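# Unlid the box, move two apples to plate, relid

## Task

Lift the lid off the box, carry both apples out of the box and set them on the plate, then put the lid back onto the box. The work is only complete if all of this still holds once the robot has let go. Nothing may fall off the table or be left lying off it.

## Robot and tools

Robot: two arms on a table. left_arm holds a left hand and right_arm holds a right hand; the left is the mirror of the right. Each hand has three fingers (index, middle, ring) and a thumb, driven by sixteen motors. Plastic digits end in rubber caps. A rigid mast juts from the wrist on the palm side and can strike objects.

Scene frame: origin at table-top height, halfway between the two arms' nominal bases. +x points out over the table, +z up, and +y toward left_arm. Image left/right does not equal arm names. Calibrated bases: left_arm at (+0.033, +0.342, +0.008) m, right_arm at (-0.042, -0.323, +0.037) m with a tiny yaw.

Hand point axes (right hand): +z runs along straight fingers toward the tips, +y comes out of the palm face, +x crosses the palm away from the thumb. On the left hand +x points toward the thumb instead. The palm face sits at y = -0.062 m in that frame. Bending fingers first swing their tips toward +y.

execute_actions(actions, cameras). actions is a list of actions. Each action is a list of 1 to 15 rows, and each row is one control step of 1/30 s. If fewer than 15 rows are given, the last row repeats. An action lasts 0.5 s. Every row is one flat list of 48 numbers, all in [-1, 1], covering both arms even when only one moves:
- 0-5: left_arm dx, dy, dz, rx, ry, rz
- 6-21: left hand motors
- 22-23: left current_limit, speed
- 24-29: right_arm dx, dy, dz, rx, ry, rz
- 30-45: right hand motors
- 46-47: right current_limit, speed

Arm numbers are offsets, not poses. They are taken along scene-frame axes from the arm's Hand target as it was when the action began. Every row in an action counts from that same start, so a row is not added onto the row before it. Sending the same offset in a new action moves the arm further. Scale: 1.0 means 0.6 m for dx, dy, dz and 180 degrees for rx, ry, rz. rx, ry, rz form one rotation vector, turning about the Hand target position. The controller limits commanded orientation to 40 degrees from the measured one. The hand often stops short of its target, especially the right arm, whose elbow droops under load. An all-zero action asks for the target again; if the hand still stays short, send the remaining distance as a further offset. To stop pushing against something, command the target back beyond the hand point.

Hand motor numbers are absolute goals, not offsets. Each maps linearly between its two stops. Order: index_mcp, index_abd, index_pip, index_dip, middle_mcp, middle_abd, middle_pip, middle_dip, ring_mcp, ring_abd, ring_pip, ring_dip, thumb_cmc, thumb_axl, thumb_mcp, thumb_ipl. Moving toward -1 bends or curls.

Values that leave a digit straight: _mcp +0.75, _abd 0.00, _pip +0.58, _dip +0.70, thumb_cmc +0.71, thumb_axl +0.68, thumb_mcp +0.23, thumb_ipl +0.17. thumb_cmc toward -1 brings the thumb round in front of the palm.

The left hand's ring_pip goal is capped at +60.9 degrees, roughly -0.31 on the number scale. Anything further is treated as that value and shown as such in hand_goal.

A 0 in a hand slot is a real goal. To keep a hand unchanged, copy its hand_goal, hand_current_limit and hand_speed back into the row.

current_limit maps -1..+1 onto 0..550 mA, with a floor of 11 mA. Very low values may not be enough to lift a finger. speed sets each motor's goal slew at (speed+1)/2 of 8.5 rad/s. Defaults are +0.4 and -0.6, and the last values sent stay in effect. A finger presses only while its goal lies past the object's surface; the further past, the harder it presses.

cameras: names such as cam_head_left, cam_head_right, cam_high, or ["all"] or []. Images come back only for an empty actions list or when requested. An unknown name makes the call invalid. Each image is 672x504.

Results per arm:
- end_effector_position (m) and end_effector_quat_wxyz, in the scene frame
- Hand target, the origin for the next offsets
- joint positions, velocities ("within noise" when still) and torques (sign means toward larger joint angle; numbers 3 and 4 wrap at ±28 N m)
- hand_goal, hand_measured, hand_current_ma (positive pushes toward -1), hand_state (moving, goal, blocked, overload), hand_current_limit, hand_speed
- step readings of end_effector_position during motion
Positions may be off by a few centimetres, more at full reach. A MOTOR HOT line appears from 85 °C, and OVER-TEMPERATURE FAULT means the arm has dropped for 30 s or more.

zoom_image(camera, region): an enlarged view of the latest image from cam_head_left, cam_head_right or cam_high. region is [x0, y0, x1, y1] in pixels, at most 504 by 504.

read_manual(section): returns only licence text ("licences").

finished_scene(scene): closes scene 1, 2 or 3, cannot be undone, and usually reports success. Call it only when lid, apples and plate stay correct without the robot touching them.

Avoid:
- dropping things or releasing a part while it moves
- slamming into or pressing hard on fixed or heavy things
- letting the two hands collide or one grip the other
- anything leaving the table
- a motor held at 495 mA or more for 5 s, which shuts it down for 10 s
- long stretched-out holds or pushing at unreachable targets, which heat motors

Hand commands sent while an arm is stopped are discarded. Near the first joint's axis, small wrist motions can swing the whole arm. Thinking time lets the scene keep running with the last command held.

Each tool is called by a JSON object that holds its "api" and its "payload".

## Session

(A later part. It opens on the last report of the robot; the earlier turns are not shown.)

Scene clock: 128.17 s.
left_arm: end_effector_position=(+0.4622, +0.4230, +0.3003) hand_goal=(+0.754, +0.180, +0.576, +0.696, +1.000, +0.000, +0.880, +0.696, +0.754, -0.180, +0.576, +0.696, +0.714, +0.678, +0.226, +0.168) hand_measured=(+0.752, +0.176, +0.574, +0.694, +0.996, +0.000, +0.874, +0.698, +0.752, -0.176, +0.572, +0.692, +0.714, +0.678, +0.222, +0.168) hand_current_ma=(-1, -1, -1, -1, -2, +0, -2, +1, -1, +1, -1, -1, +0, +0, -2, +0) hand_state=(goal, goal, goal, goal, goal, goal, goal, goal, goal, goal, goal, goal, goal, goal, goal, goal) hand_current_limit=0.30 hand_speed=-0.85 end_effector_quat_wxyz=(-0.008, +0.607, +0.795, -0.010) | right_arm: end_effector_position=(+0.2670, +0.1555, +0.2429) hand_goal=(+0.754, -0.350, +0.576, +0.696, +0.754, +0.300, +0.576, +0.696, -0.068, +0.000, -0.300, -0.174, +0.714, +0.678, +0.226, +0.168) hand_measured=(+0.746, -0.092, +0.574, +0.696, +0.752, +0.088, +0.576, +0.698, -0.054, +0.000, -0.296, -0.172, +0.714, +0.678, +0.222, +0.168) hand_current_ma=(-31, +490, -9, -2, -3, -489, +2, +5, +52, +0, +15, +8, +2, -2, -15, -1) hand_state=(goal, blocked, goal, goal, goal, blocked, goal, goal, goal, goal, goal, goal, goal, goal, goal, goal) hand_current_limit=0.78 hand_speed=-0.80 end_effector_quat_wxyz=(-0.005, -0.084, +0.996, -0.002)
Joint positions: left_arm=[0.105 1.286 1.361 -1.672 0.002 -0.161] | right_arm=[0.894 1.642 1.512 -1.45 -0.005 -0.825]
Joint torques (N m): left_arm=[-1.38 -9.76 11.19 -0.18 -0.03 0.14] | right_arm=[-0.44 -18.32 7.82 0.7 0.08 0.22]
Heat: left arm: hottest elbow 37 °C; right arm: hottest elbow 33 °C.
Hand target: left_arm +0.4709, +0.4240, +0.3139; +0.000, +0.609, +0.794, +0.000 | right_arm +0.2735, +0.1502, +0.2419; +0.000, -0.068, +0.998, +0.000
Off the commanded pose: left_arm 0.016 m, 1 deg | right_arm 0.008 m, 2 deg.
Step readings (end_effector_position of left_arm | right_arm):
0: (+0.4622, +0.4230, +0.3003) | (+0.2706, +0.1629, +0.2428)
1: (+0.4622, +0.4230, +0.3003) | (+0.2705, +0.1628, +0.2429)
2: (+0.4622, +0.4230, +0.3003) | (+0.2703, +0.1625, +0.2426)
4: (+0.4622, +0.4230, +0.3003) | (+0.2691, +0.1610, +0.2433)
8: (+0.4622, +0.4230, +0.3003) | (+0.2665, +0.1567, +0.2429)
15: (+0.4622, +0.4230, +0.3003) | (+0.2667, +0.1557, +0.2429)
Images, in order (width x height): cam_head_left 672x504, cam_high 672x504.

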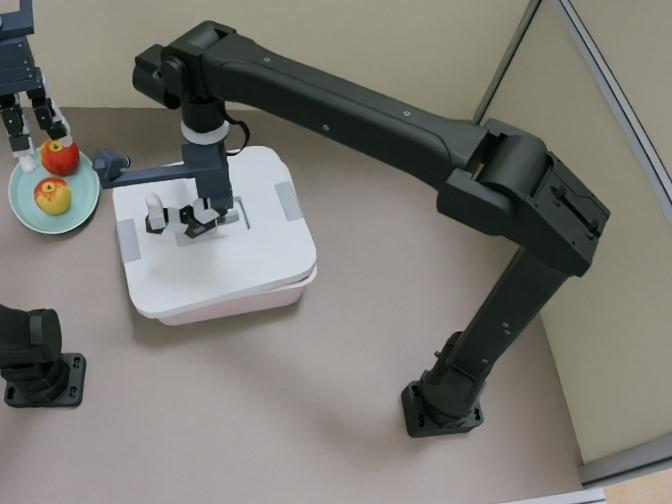

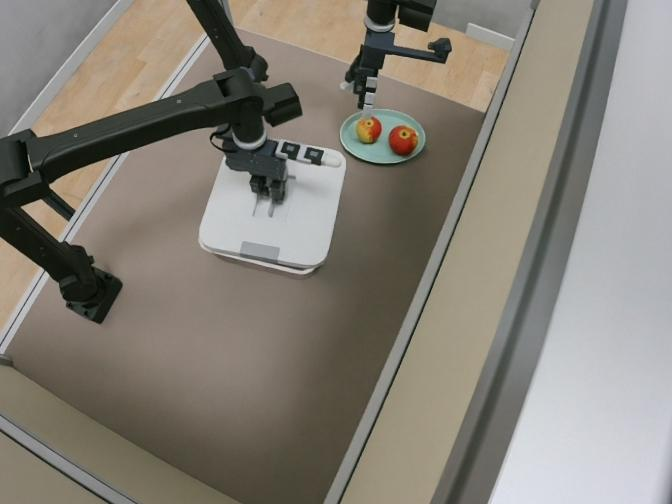

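{"api": "execute_actions", "payload": {"actions": []}}

{"api": "zoom_image", "payload": {"camera": "cam_head_left", "region": [95, 220, 215, 340]}}

{"api": "zoom_image", "payload": {"camera": "cam_head_left", "region": [205, 200, 325, 320]}}

{"api": "zoom_image", "payload": {"camera": "cam_high", "region": [180, 120, 380, 290]}}

Scene clock: 129.57 s.
left_arm: end_effector_position=(+0.4622, +0.4230, +0.3003) hand_goal=(+0.754, +0.180, +0.576, +0.696, +1.000, +0.000, +0.880, +0.696, +0.754, -0.180, +0.576, +0.696, +0.714, +0.678, +0.226, +0.168) hand_measured=(+0.752, +0.176, +0.574, +0.694, +0.996, +0.000, +0.874, +0.698, +0.752, -0.176, +0.572, +0.692, +0.714, +0.678, +0.222, +0.168) hand_current_ma=(-1, -1, -1, -1, -2, +0, -2, +1, -1, +1, -1, -1, +0, +0, -2, +0) hand_state=(goal, goal, goal, goal, goal, goal, goal, goal, goal, goal, goal, goal, goal, goal, goal, goal) hand_current_limit=0.30 hand_speed=-0.85 end_effector_quat_wxyz=(-0.008, +0.607, +0.795, -0.010) | right_arm: end_effector_position=(+0.2670, +0.1555, +0.2429) hand_goal=(+0.754, -0.350, +0.576, +0.696, +0.754, +0.300, +0.576, +0.696, -0.068, +0.000, -0.300, -0.174, +0.714, +0.678, +0.226, +0.168) hand_measured=(+0.746, -0.092, +0.574, +0.696, +0.752, +0.088, +0.576, +0.698, -0.054, +0.000, -0.296, -0.172, +0.714, +0.678, +0.222, +0.168) hand_current_ma=(-31, +490, -9, -2, -3, -489, +2, +5, +52, +0, +15, +8, +2, -2, -15, -1) hand_state=(goal, blocked, goal, goal, goal, blocked, goal, goal, goal, goal, goal, goal, goal, goal, goal, goal) hand_current_limit=0.78 hand_speed=-0.80 end_effector_quat_wxyz=(-0.005, -0.084, +0.996, -0.002)
Joint positions: left_arm=[0.105 1.286 1.361 -1.672 0.002 -0.161] | right_arm=[0.894 1.642 1.512 -1.45 -0.005 -0.825]
Joint velocities: within noise
Joint torques (N m): left_arm=[-1.38 -9.76 11.19 -0.2 -0.04 0.14] | right_arm=[-0.5 -18.32 7.83 0.72 0.08 0.22]
Heat: left arm: hottest elbow 37 °C; right arm: hottest elbow 33 °C.
Hand target: left_arm +0.4709, +0.4240, +0.3139; +0.000, +0.609, +0.794, +0.000 | right_arm +0.2735, +0.1502, +0.2419; +0.000, -0.068, +0.998, +0.000
Off the commanded pose: left_arm 0.016 m, 1 deg | right_arm 0.008 m, 2 deg.

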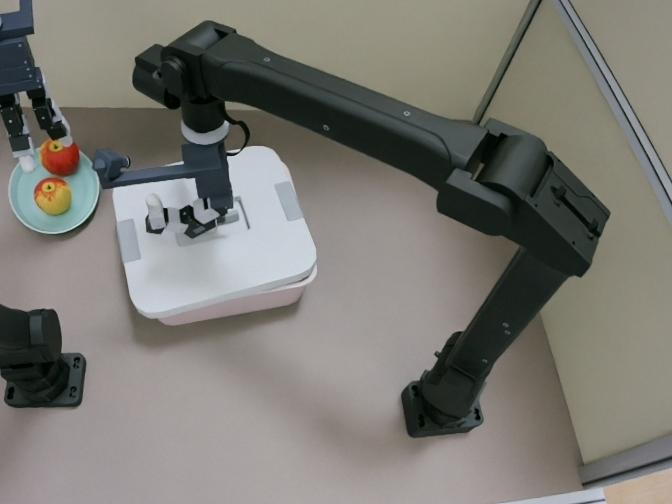

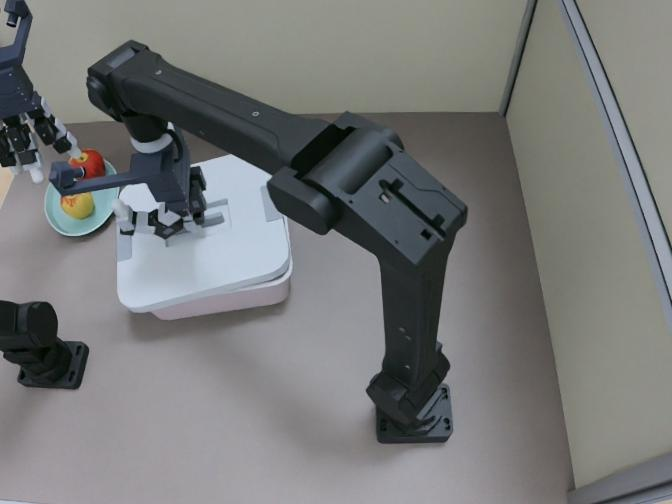

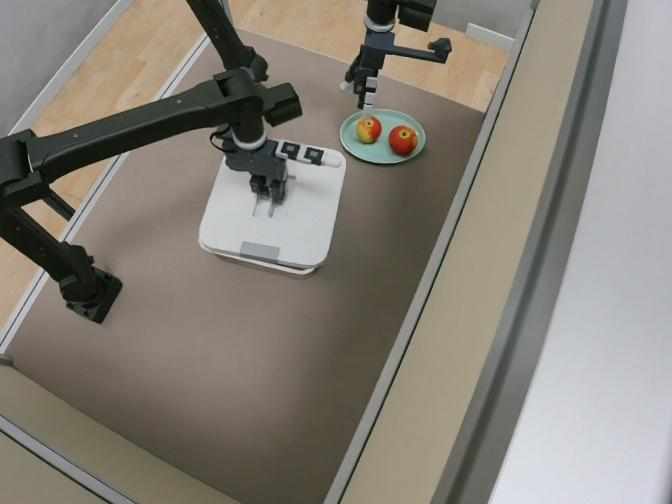

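Scaled by 4.200 from the camera's 672x504 image, which has a finer 960x720 frame.

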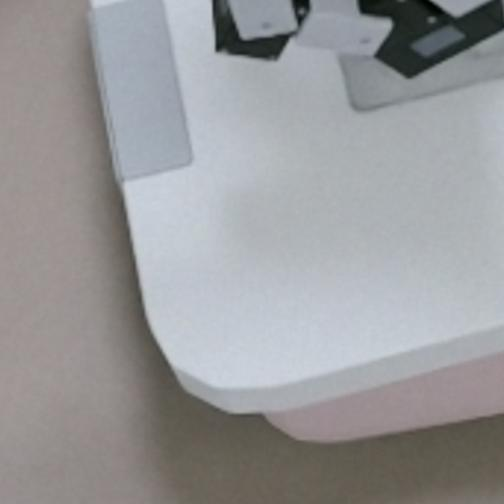

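Scaled by 4.200 from the camera's 672x504 image, which has a finer 960x720 frame.

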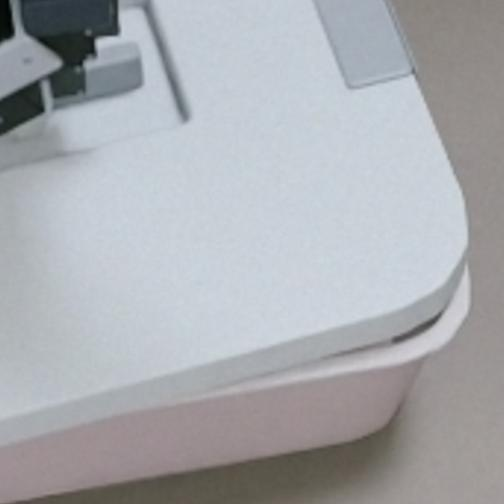

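Scaled by 2.520 from the camera's 672x504 image, which has a finer 960x720 frame.

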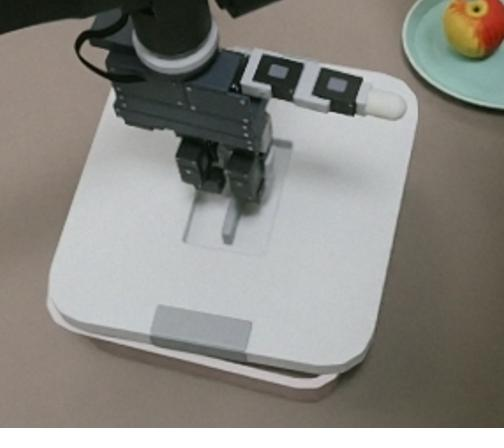

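{"api": "execute_actions", "payload": {"actions": [[[0,0,0,0,0,0,0.754,0.18,0.576,0.696,1,0,0.88,0.696,0.754,-0.18,0.576,0.696,0.714,0.678,0.226,0.168,0.3,-0.85,0,-0.018,0,0,0,0,0.754,-0.35,0.576,0.696,0.754,0.30,0.576,0.696,-0.068,0,-0.3,-0.174,0.714,0.678,0.226,0.168,0.78,-0.8]]], "cameras": ["all"]}}

{"api": "zoom_image", "payload": {"camera": "cam_head_left", "region": [95, 220, 215, 340]}}

{"api": "zoom_image", "payload": {"camera": "cam_head_left", "region": [205, 200, 325, 320]}}

Scene clock: 130.73 s.
left_arm: end_effector_position=(+0.4622, +0.4230, +0.3003) hand_goal=(+0.754, +0.180, +0.576, +0.696, +1.000, +0.000, +0.880, +0.696, +0.754, -0.180, +0.576, +0.696, +0.714, +0.678, +0.226, +0.168) hand_measured=(+0.752, +0.176, +0.574, +0.694, +0.996, +0.000, +0.874, +0.698, +0.752, -0.176, +0.572, +0.692, +0.714, +0.678, +0.222, +0.168) hand_current_ma=(-1, -1, -1, -1, -2, +0, -2, +1, -1, +1, -1, -1, +0, +0, -2, +0) hand_state=(goal, goal, goal, goal, goal, goal, goal, goal, goal, goal, goal, goal, goal, goal, goal, goal) hand_current_limit=0.30 hand_speed=-0.85 end_effector_quat_wxyz=(-0.008, +0.607, +0.795, -0.010) | right_arm: end_effector_position=(+0.2674, +0.1470, +0.2430) hand_goal=(+0.754, -0.350, +0.576, +0.696, +0.754, +0.300, +0.576, +0.696, -0.068, +0.000, -0.300, -0.174, +0.714, +0.678, +0.226, +0.168) hand_measured=(+0.744, -0.092, +0.572, +0.696, +0.752, +0.088, +0.576, +0.698, -0.054, +0.000, -0.296, -0.172, +0.714, +0.678, +0.222, +0.168) hand_current_ma=(-40, +490, -13, -2, -10, -489, +0, +5, +52, +0, +15, +8, +2, -2, -15, -1) hand_state=(goal, blocked, goal, goal, goal, blocked, goal, goal, goal, goal, goal, goal, goal, goal, goal, goal) hand_current_limit=0.78 hand_speed=-0.80 end_effector_quat_wxyz=(-0.003, -0.079, +0.997, +0.000)
Joint positions: left_arm=[0.105 1.286 1.361 -1.672 0.002 -0.161] | right_arm=[0.884 1.621 1.486 -1.439 -0.005 -0.825]
Joint velocities: left_arm=[-0.015 0.005 -0.046 -0.002 -0.037 0.022] | right_arm=[within noise]
Joint torques (N m): left_arm=[-1.38 -9.82 11.19 -0.2 -0.04 0.14] | right_arm=[-0.85 -18.02 7.8 0.51 0.09 0.07]
Heat: left arm: hottest elbow 37 °C; right arm: hottest elbow 33 °C.
Hand target: left_arm +0.4709, +0.4240, +0.3139; +0.000, +0.609, +0.794, +0.000 | right_arm +0.2734, +0.1395, +0.2418; +0.000, -0.068, +0.998, +0.000
Off the commanded pose: left_arm 0.016 m, 1 deg | right_arm 0.010 m, 1 deg.
Step readings (end_effector_position of left_arm | right_arm):
0: (+0.4622, +0.4230, +0.3003) | (+0.2670, +0.1555, +0.2429)
1: (+0.4622, +0.4230, +0.3003) | (+0.2669, +0.1554, +0.2428)
2: (+0.4622, +0.4230, +0.3003) | (+0.2673, +0.1548, +0.2426)
4: (+0.4622, +0.4230, +0.3003) | (+0.2689, +0.1527, +0.2433)
8: (+0.4622, +0.4230, +0.3003) | (+0.2679, +0.1479, +0.2432)
15: (+0.4622, +0.4230, +0.3003) | (+0.2674, +0.1470, +0.2430)

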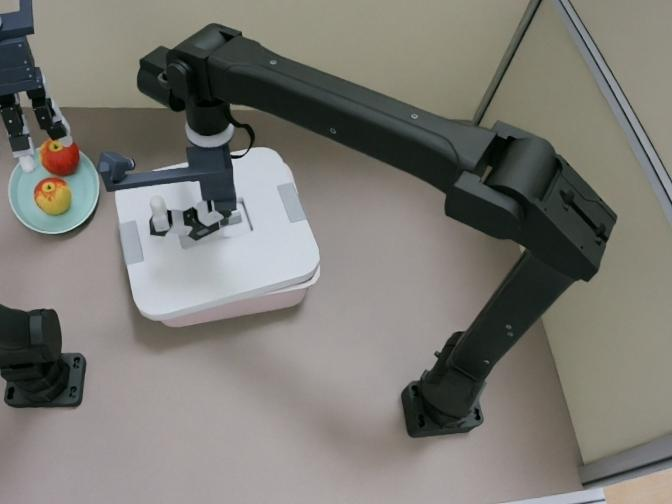

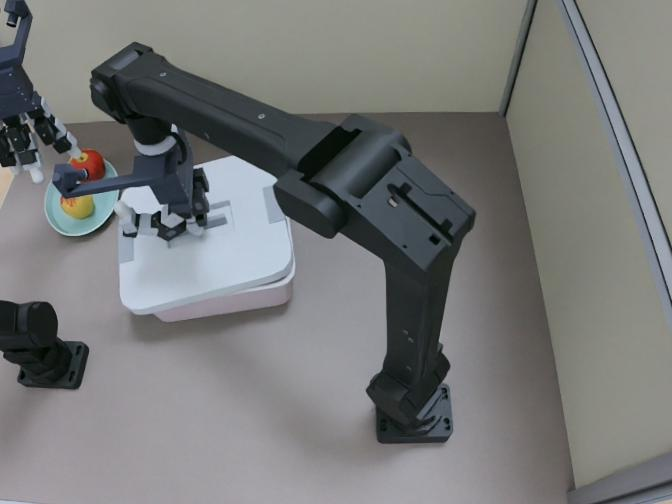

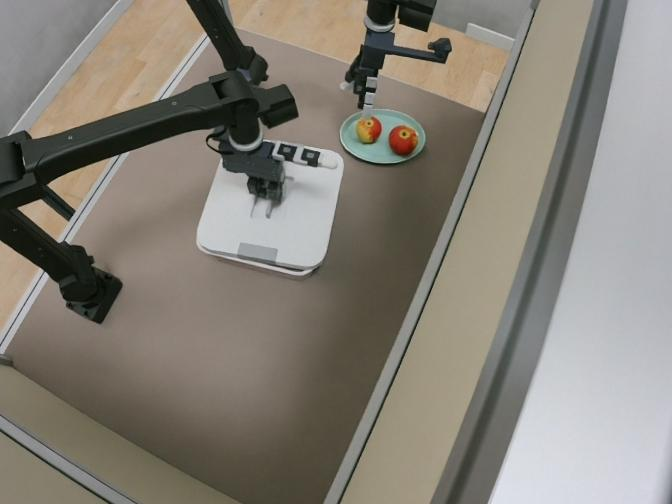

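Scaled by 4.200 from the camera's 672x504 image, which has a finer 960x720 frame.

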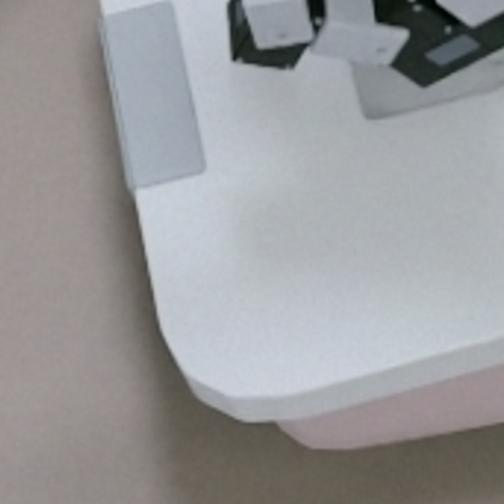

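Scaled by 4.200 from the camera's 672x504 image, which has a finer 960x720 frame.

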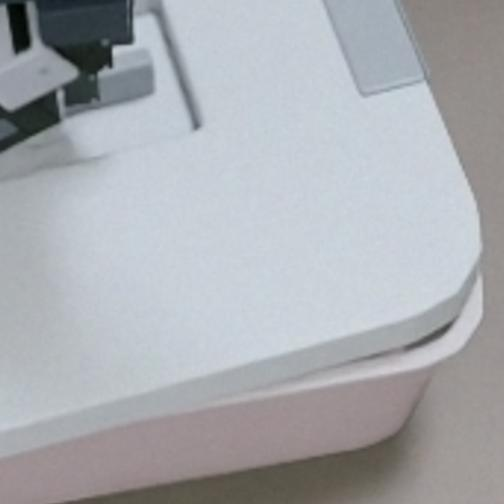

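{"api": "execute_actions", "payload": {"actions": [[[0,0,0,0,0,0,0.754,0.18,0.576,0.696,1,0,0.88,0.696,0.754,-0.18,0.576,0.696,0.714,0.678,0.226,0.168,0.3,-0.85,0,0.005,-0.022,0,0,0,0.754,-0.35,0.576,0.696,0.754,0.30,0.576,0.696,-0.068,0,-0.3,-0.174,0.714,0.678,0.226,0.168,0.78,-0.8]]], "cameras": ["all"]}}

{"api": "zoom_image", "payload": {"camera": "cam_head_left", "region": [95, 220, 215, 340]}}

{"api": "zoom_image", "payload": {"camera": "cam_head_left", "region": [205, 200, 325, 320]}}

{"api": "zoom_image", "payload": {"camera": "cam_high", "region": [180, 120, 380, 290]}}

Scene clock: 131.83 s.
left_arm: end_effector_position=(+0.4622, +0.4230, +0.3003) hand_goal=(+0.754, +0.180, +0.576, +0.696, +1.000, +0.000, +0.880, +0.696, +0.754, -0.180, +0.576, +0.696, +0.714, +0.678, +0.226, +0.168) hand_measured=(+0.752, +0.176, +0.574, +0.694, +0.996, +0.000, +0.874, +0.698, +0.752, -0.176, +0.572, +0.692, +0.714, +0.678, +0.222, +0.168) hand_current_ma=(-1, -1, -1, -1, -2, +0, -2, +1, -1, +1, -1, -1, +0, +0, -2, +0) hand_state=(goal, goal, goal, goal, goal, goal, goal, goal, goal, goal, goal, goal, goal, goal, goal, goal) hand_current_limit=0.30 hand_speed=-0.85 end_effector_quat_wxyz=(-0.008, +0.607, +0.795, -0.010) | right_arm: end_effector_position=(+0.2667, +0.1465, +0.2427) hand_goal=(+0.754, -0.350, +0.576, +0.696, +0.754, +0.300, +0.576, +0.696, -0.068, +0.000, -0.300, -0.174, +0.714, +0.678, +0.226, +0.168) hand_measured=(+0.746, -0.092, +0.572, +0.696, +0.754, +0.088, +0.576, +0.698, -0.054, +0.000, -0.296, -0.172, +0.714, +0.678, +0.222, +0.168) hand_current_ma=(-27, +490, -12, -2, +2, -489, +0, +5, +52, +0, +15, +8, +2, -2, -15, -1) hand_state=(goal, blocked, goal, goal, goal, blocked, goal, goal, goal, goal, goal, goal, goal, goal, goal, goal) hand_current_limit=0.78 hand_speed=-0.80 end_effector_quat_wxyz=(+0.000, -0.079, +0.997, +0.005)
Joint positions: left_arm=[0.105 1.286 1.361 -1.672 0.002 -0.161] | right_arm=[0.884 1.612 1.471 -1.423 -0.006 -0.825]
Joint torques (N m): left_arm=[-1.38 -9.82 11.19 -0.18 -0.03 0.14] | right_arm=[-0.56 -15.97 7.3 1.07 0.09 0.11]
Heat: left arm: hottest elbow 37 °C; right arm: hottest elbow 33 °C.
Hand target: left_arm +0.4709, +0.4240, +0.3139; +0.000, +0.609, +0.794, +0.000 | right_arm +0.2734, +0.1425, +0.2285; +0.000, -0.068, +0.998, +0.000
Off the commanded pose: left_arm 0.016 m, 1 deg | right_arm 0.016 m, 1 deg.
Step readings (end_effector_position of left_arm | right_arm):
0: (+0.4622, +0.4230, +0.3003) | (+0.2674, +0.1470, +0.2430)
1: (+0.4622, +0.4230, +0.3003) | (+0.2674, +0.1470, +0.2430)
2: (+0.4622, +0.4230, +0.3003) | (+0.2674, +0.1469, +0.2425)
4: (+0.4622, +0.4230, +0.3003) | (+0.2674, +0.1469, +0.2427)
8: (+0.4622, +0.4230, +0.3003) | (+0.2670, +0.1464, +0.2426)
15: (+0.4622, +0.4230, +0.3003) | (+0.2667, +0.1465, +0.2427)

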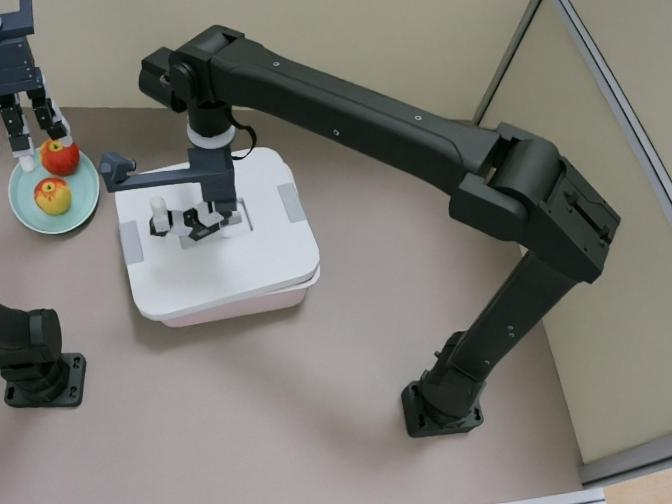

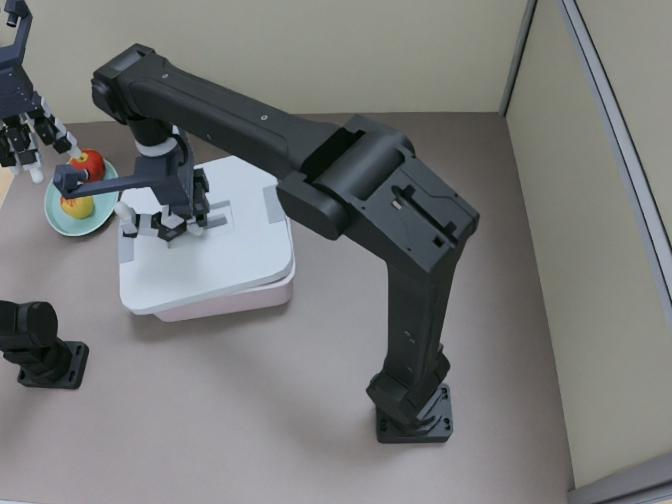

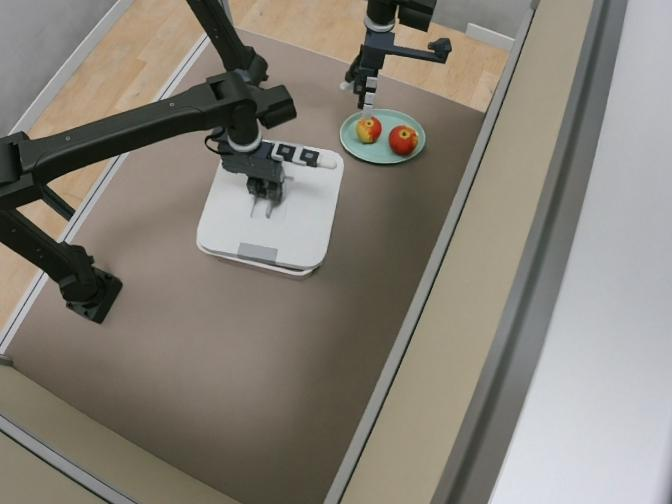

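Scaled by 4.200 from the camera's 672x504 image, which has a finer 960x720 frame.

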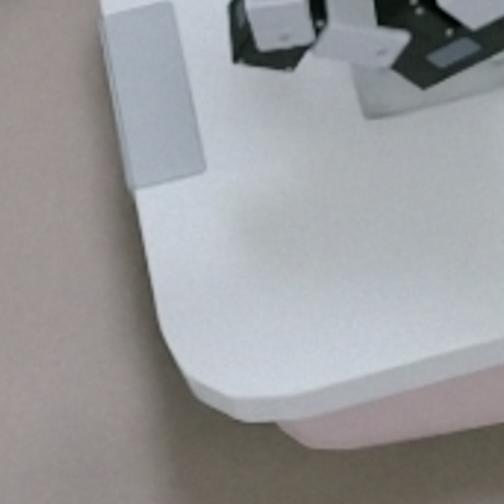

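Scaled by 4.200 from the camera's 672x504 image, which has a finer 960x720 frame.

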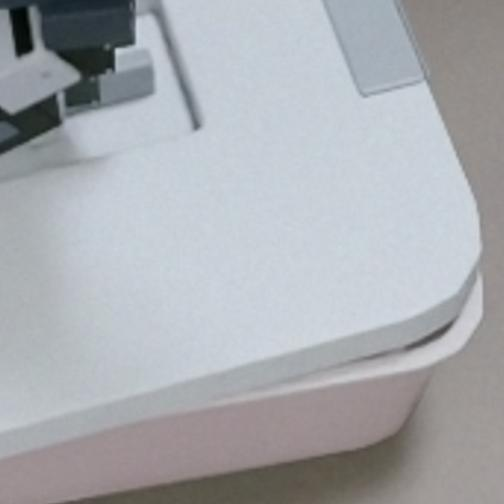

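Scaled by 2.520 from the camera's 672x504 image, which has a finer 960x720 frame.

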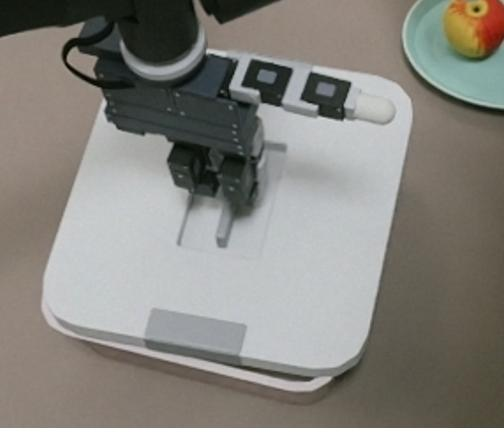

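{"api": "execute_actions", "payload": {"actions": [[[0,0,0,0,0,0,0.754,0.18,0.576,0.696,1,0,0.88,0.696,0.754,-0.18,0.576,0.696,0.714,0.678,0.226,0.168,0.3,-0.85,0,0.007,0.03,0,0,-0.014,0.754,-0.35,0.576,0.696,0.754,0.30,0.576,0.696,-0.068,0,-0.3,-0.174,0.714,0.678,0.226,0.168,0.78,-0.8]]], "cameras": ["all"]}}

{"api": "zoom_image", "payload": {"camera": "cam_head_left", "region": [95, 220, 215, 340]}}

{"api": "zoom_image", "payload": {"camera": "cam_head_left", "region": [205, 200, 325, 320]}}

{"api": "zoom_image", "payload": {"camera": "cam_high", "region": [180, 120, 380, 290]}}

Scene clock: 134.27 s.
left_arm: end_effector_position=(+0.4622, +0.4230, +0.3003) hand_goal=(+0.754, +0.180, +0.576, +0.696, +1.000, +0.000, +0.880, +0.696, +0.754, -0.180, +0.576, +0.696, +0.714, +0.678, +0.226, +0.168) hand_measured=(+0.752, +0.176, +0.574, +0.694, +0.996, +0.000, +0.874, +0.698, +0.752, -0.176, +0.572, +0.692, +0.714, +0.678, +0.222, +0.168) hand_current_ma=(-1, -1, -1, -1, -2, +0, -2, +1, -1, +1, -1, -1, +0, +0, -2, +0) hand_state=(goal, goal, goal, goal, goal, goal, goal, goal, goal, goal, goal, goal, goal, goal, goal, goal) hand_current_limit=0.30 hand_speed=-0.85 end_effector_quat_wxyz=(-0.008, +0.607, +0.795, -0.010) | right_arm: end_effector_position=(+0.2703, +0.1458, +0.2429) hand_goal=(+0.754, -0.350, +0.576, +0.696, +0.754, +0.300, +0.576, +0.696, -0.068, +0.000, -0.300, -0.174, +0.714, +0.678, +0.226, +0.168) hand_measured=(+0.742, -0.092, +0.572, +0.696, +0.752, +0.088, +0.576, +0.698, -0.054, +0.000, -0.296, -0.172, +0.714, +0.678, +0.222, +0.168) hand_current_ma=(-45, +490, -15, -2, -5, -489, +0, +5, +52, +0, +15, +8, +2, -2, -15, -1) hand_state=(goal, blocked, goal, goal, goal, blocked, goal, goal, goal, goal, goal, goal, goal, goal, goal, goal) hand_current_limit=0.78 hand_speed=-0.80 end_effector_quat_wxyz=(-0.001, -0.056, +0.998, +0.005)
Joint positions: left_arm=[0.105 1.286 1.361 -1.672 0.002 -0.161] | right_arm=[0.884 1.612 1.471 -1.424 -0.008 -0.779]
Joint torques (N m): left_arm=[-1.38 -9.82 11.21 -0.18 -0.04 0.14] | right_arm=[0.5 -16.32 10.62 -0.13 0.09 0.22]
Heat: left arm: hottest elbow 37 °C; right arm: hottest elbow 33 °C.
Hand target: left_arm +0.4709, +0.4240, +0.3139; +0.000, +0.609, +0.794, +0.000 | right_arm +0.2734, +0.1467, +0.2466; +0.000, -0.047, +0.999, +0.000
Off the commanded pose: left_arm 0.016 m, 1 deg | right_arm 0.005 m, 1 deg.
Step readings (end_effector_position of left_arm | right_arm):
0: (+0.4622, +0.4230, +0.3003) | (+0.2667, +0.1465, +0.2427)
1: (+0.4622, +0.4230, +0.3003) | (+0.2667, +0.1465, +0.2427)
2: (+0.4622, +0.4230, +0.3003) | (+0.2670, +0.1464, +0.2429)
4: (+0.4622, +0.4230, +0.3003) | (+0.2676, +0.1463, +0.2429)
8: (+0.4622, +0.4230, +0.3003) | (+0.2689, +0.1459, +0.2428)
15: (+0.4622, +0.4230, +0.3003) | (+0.2699, +0.1459, +0.2429)

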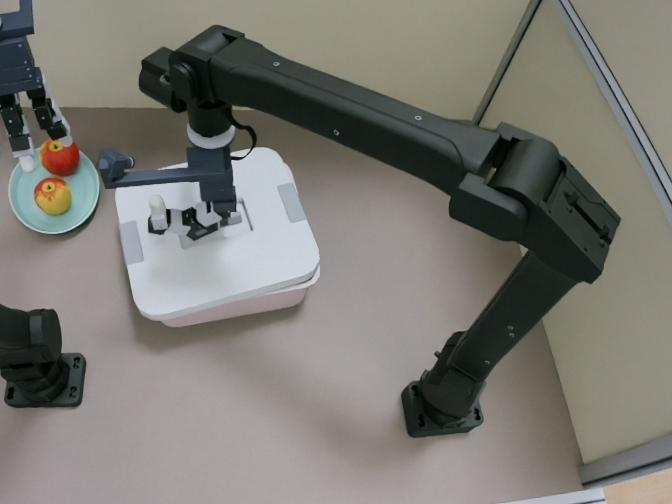

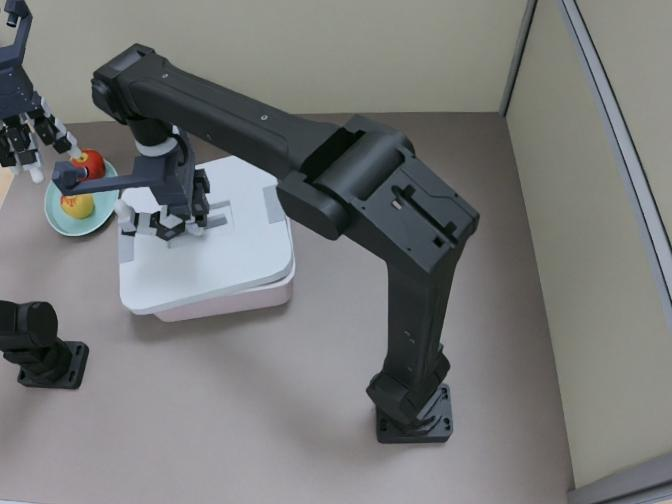

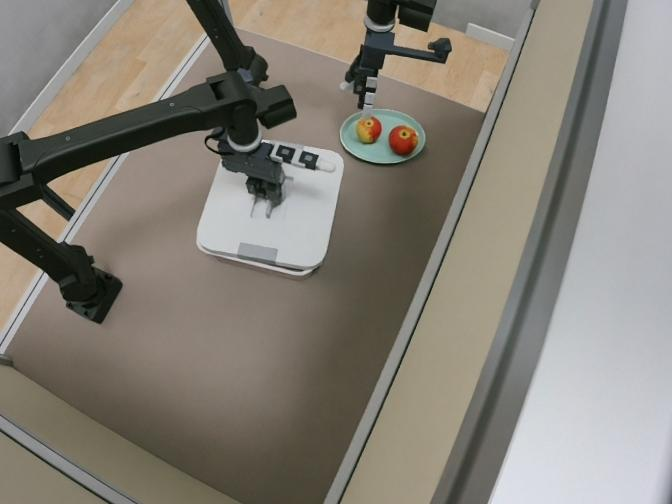

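Scaled by 4.200 from the camera's 672x504 image, which has a finer 960x720 frame.

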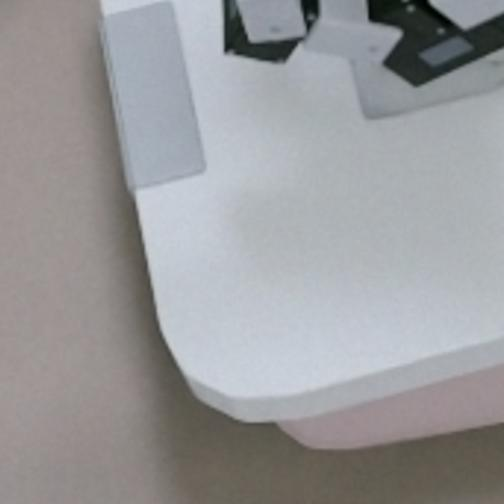

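Scaled by 4.200 from the camera's 672x504 image, which has a finer 960x720 frame.

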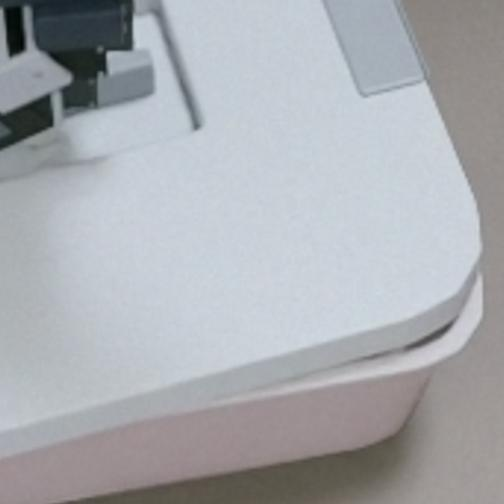

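Scaled by 2.520 from the camera's 672x504 image, which has a finer 960x720 frame.

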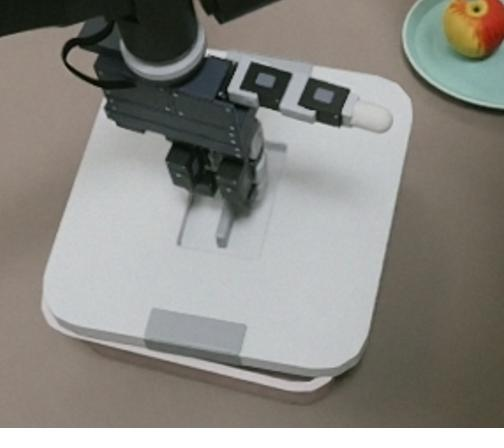

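{"api": "execute_actions", "payload": {"actions": [[[0,0,0,0,0,0,0.754,0.18,0.576,0.696,1,0,0.88,0.696,0.754,-0.18,0.576,0.696,0.714,0.678,0.226,0.168,0.3,-0.85,0,0.003,0.035,0,0,0,0.754,-0.35,0.576,0.696,0.754,0.30,0.576,0.696,-0.068,0,-0.3,-0.174,0.714,0.678,0.226,0.168,0.78,-0.8]]], "cameras": ["all"]}}

{"api": "zoom_image", "payload": {"camera": "cam_head_left", "region": [95, 220, 215, 340]}}

{"api": "zoom_image", "payload": {"camera": "cam_head_left", "region": [205, 200, 325, 320]}}

{"api": "zoom_image", "payload": {"camera": "cam_high", "region": [180, 120, 380, 290]}}

Scene clock: 135.50 s.
left_arm: end_effector_position=(+0.4622, +0.4230, +0.3003) hand_goal=(+0.754, +0.180, +0.576, +0.696, +1.000, +0.000, +0.880, +0.696, +0.754, -0.180, +0.576, +0.696, +0.714, +0.678, +0.226, +0.168) hand_measured=(+0.752, +0.176, +0.574, +0.694, +0.996, +0.000, +0.874, +0.698, +0.752, -0.176, +0.572, +0.692, +0.714, +0.678, +0.222, +0.168) hand_current_ma=(-1, -1, -1, -1, -2, +0, -2, +1, -1, +1, -1, -1, +0, +0, -2, +0) hand_state=(goal, goal, goal, goal, goal, goal, goal, goal, goal, goal, goal, goal, goal, goal, goal, goal) hand_current_limit=0.30 hand_speed=-0.85 end_effector_quat_wxyz=(-0.008, +0.607, +0.795, -0.010) | right_arm: end_effector_position=(+0.2616, +0.1336, +0.2402) hand_goal=(+0.754, -0.350, +0.576, +0.696, +0.754, +0.300, +0.576, +0.696, -0.068, +0.000, -0.300, -0.174, +0.714, +0.678, +0.226, +0.168) hand_measured=(+0.740, -0.092, +0.570, +0.696, +0.750, +0.088, +0.576, +0.698, -0.054, +0.000, -0.296, -0.172, +0.714, +0.678, +0.222, +0.168) hand_current_ma=(-51, +490, -19, -3, -11, -489, -2, +3, +52, +0, +15, +8, +2, -2, -15, -1) hand_state=(goal, blocked, goal, goal, goal, blocked, goal, goal, goal, goal, goal, goal, goal, goal, goal, goal) hand_current_limit=0.78 hand_speed=-0.80 end_effector_quat_wxyz=(-0.020, -0.055, +0.998, -0.019)
Joint positions: left_arm=[0.105 1.286 1.361 -1.672 0.002 -0.161] | right_arm=[0.884 1.612 1.476 -1.49 -0.005 -0.776]
Joint torques (N m): left_arm=[-1.38 -9.82 11.19 -0.2 -0.04 0.14] | right_arm=[0.62 -16.79 13.83 -0.14 0.06 0.21]
Heat: left arm: hottest elbow 37 °C; right arm: hottest elbow 33 °C.
Hand target: left_arm +0.4709, +0.4240, +0.3139; +0.000, +0.609, +0.794, +0.000 | right_arm +0.2734, +0.1485, +0.2675; +0.000, -0.047, +0.999, +0.000
Off the commanded pose: left_arm 0.016 m, 1 deg | right_arm 0.033 m, 3 deg.
Step readings (end_effector_position of left_arm | right_arm):
0: (+0.4622, +0.4230, +0.3003) | (+0.2703, +0.1458, +0.2429)
1: (+0.4622, +0.4230, +0.3003) | (+0.2703, +0.1458, +0.2429)
2: (+0.4622, +0.4230, +0.3003) | (+0.2701, +0.1456, +0.2429)
4: (+0.4622, +0.4230, +0.3003) | (+0.2692, +0.1440, +0.2433)
8: (+0.4622, +0.4230, +0.3003) | (+0.2644, +0.1377, +0.2415)
15: (+0.4622, +0.4230, +0.3003) | (+0.2619, +0.1339, +0.2403)

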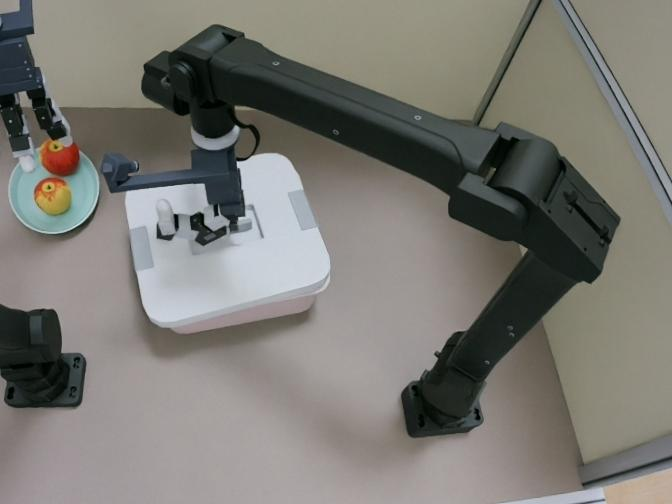

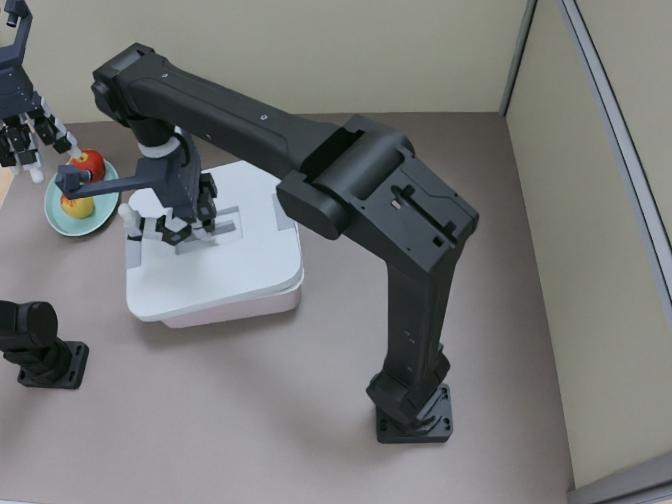

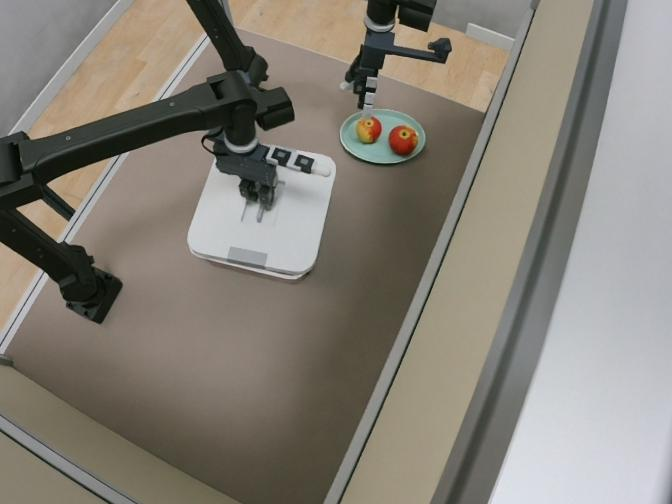

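Scaled by 4.200 from the camera's 672x504 image, which has a finer 960x720 frame.

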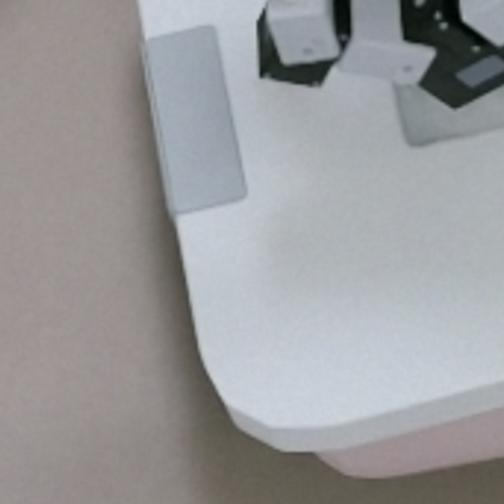

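Scaled by 4.200 from the camera's 672x504 image, which has a finer 960x720 frame.

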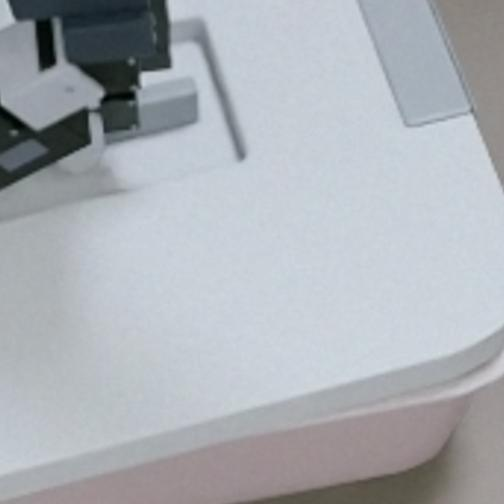

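Scaled by 2.520 from the camera's 672x504 image, which has a finer 960x720 frame.

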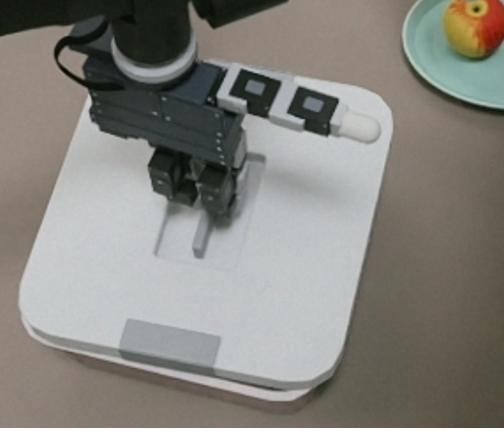

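{"api": "execute_actions", "payload": {"actions": [[[0,0,0,0,0,0,0.754,0.18,0.576,0.696,1,0,0.88,0.696,0.754,-0.18,0.576,0.696,0.714,0.678,0.226,0.168,0.3,-0.85,0,0,0.03,0,0,0,0.754,-0.35,0.576,0.696,0.754,0.30,0.576,0.696,-0.068,0,-0.3,-0.174,0.714,0.678,0.226,0.168,0.78,-0.8]]], "cameras": ["all"]}}

{"api": "zoom_image", "payload": {"camera": "cam_head_left", "region": [95, 220, 215, 340]}}

{"api": "zoom_image", "payload": {"camera": "cam_head_left", "region": [220, 200, 340, 320]}}

{"api": "zoom_image", "payload": {"camera": "cam_high", "region": [180, 120, 380, 290]}}

Scene clock: 136.77 s.
left_arm: end_effector_position=(+0.4622, +0.4230, +0.3003) hand_goal=(+0.754, +0.180, +0.576, +0.696, +1.000, +0.000, +0.880, +0.696, +0.754, -0.180, +0.576, +0.696, +0.714, +0.678, +0.226, +0.168) hand_measured=(+0.752, +0.176, +0.574, +0.694, +0.996, +0.000, +0.874, +0.698, +0.752, -0.176, +0.572, +0.692, +0.714, +0.678, +0.222, +0.168) hand_current_ma=(-1, -1, -1, -1, -2, +0, -2, +1, -1, +1, -1, -1, +0, +0, -2, +0) hand_state=(goal, goal, goal, goal, goal, goal, goal, goal, goal, goal, goal, goal, goal, goal, goal, goal) hand_current_limit=0.30 hand_speed=-0.85 end_effector_quat_wxyz=(-0.008, +0.607, +0.795, -0.010) | right_arm: end_effector_position=(+0.2626, +0.1331, +0.2546) hand_goal=(+0.754, -0.350, +0.576, +0.696, +0.754, +0.300, +0.576, +0.696, -0.068, +0.000, -0.300, -0.174, +0.714, +0.678, +0.226, +0.168) hand_measured=(+0.748, -0.092, +0.572, +0.696, +0.752, +0.088, +0.576, +0.698, -0.054, +0.000, -0.296, -0.172, +0.714, +0.678, +0.222, +0.168) hand_current_ma=(-23, +490, -10, -3, -7, -489, -2, +3, +52, +0, +15, +8, +2, -2, -15, -1) hand_state=(goal, blocked, goal, goal, goal, blocked, goal, goal, goal, goal, goal, goal, goal, goal, goal, goal) hand_current_limit=0.78 hand_speed=-0.80 end_effector_quat_wxyz=(-0.022, -0.049, +0.998, -0.023)
Joint positions: left_arm=[0.105 1.286 1.361 -1.672 0.002 -0.161] | right_arm=[0.884 1.612 1.515 -1.538 -0.003 -0.765]
Joint torques (N m): left_arm=[-1.38 -9.82 11.19 -0.2 -0.04 0.14] | right_arm=[0.73 -16.97 14.17 -0.13 0.06 0.2]
Heat: left arm: hottest elbow 38 °C; right arm: hottest elbow 33 °C.
Hand target: left_arm +0.4709, +0.4240, +0.3139; +0.000, +0.609, +0.794, +0.000 | right_arm +0.2734, +0.1485, +0.2856; +0.000, -0.047, +0.999, +0.000
Off the commanded pose: left_arm 0.016 m, 1 deg | right_arm 0.036 m, 4 deg.
Step readings (end_effector_position of left_arm | right_arm):
0: (+0.4622, +0.4230, +0.3003) | (+0.2616, +0.1336, +0.2402)
1: (+0.4622, +0.4230, +0.3003) | (+0.2616, +0.1336, +0.2402)
2: (+0.4622, +0.4230, +0.3003) | (+0.2617, +0.1337, +0.2407)
4: (+0.4622, +0.4230, +0.3003) | (+0.2611, +0.1329, +0.2430)
8: (+0.4622, +0.4230, +0.3003) | (+0.2612, +0.1325, +0.2503)
15: (+0.4622, +0.4230, +0.3003) | (+0.2622, +0.1335, +0.2547)

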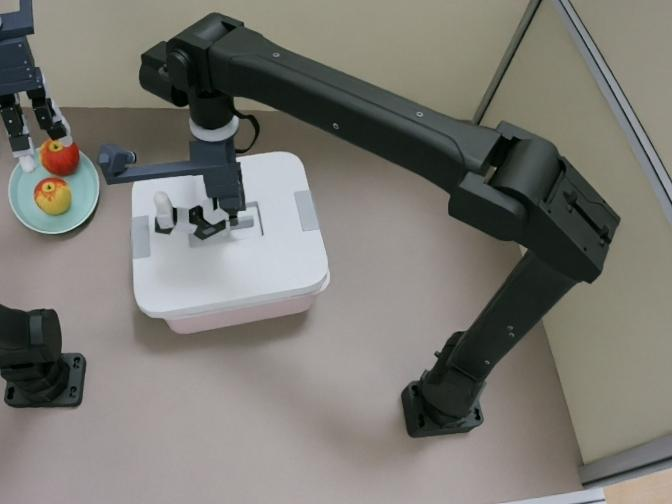

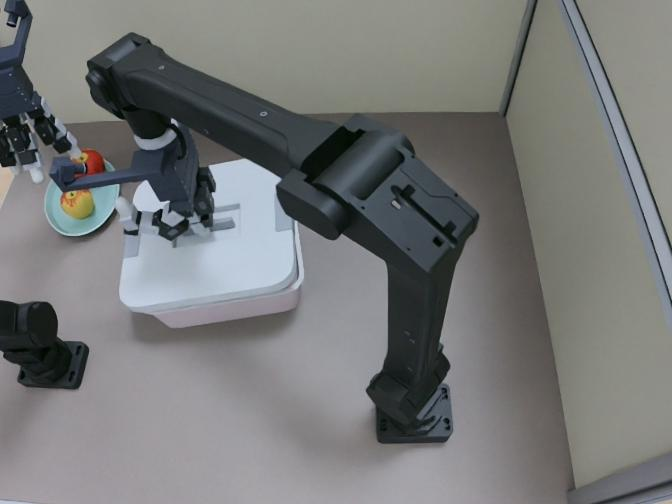

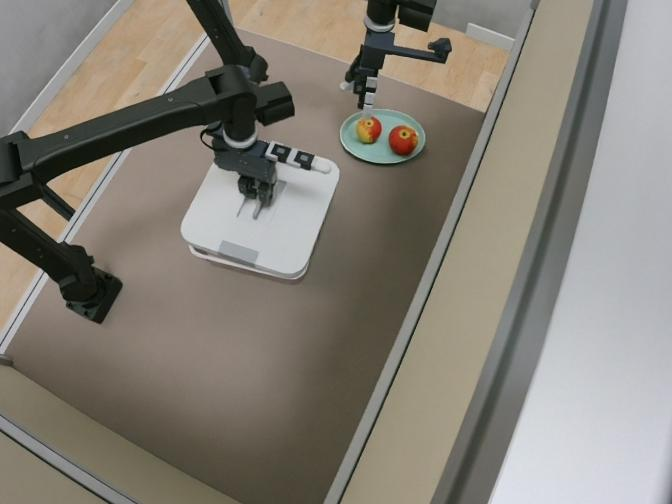

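Scaled by 4.200 from the camera's 672x504 image, which has a finer 960x720 frame.

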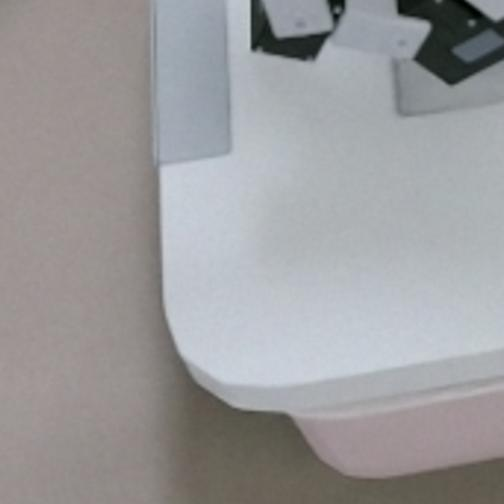

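Scaled by 4.200 from the camera's 672x504 image, which has a finer 960x720 frame.

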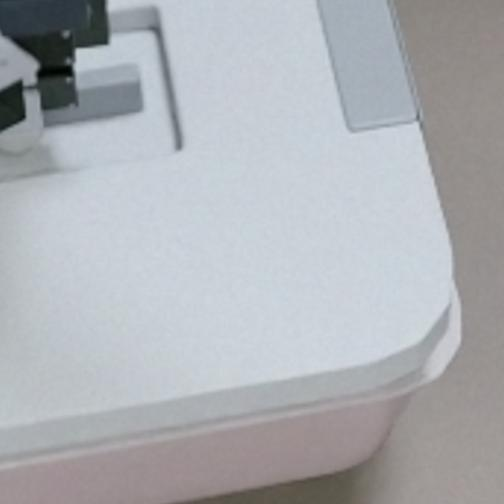

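Scaled by 2.520 from the camera's 672x504 image, which has a finer 960x720 frame.

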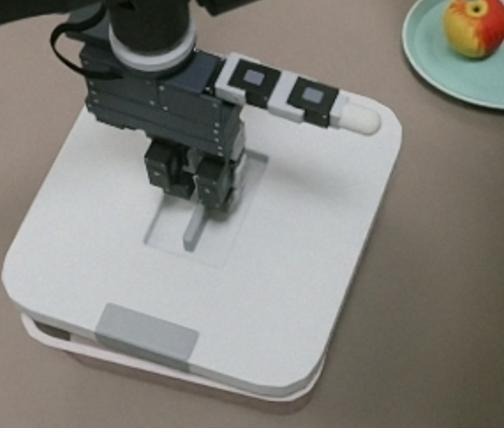

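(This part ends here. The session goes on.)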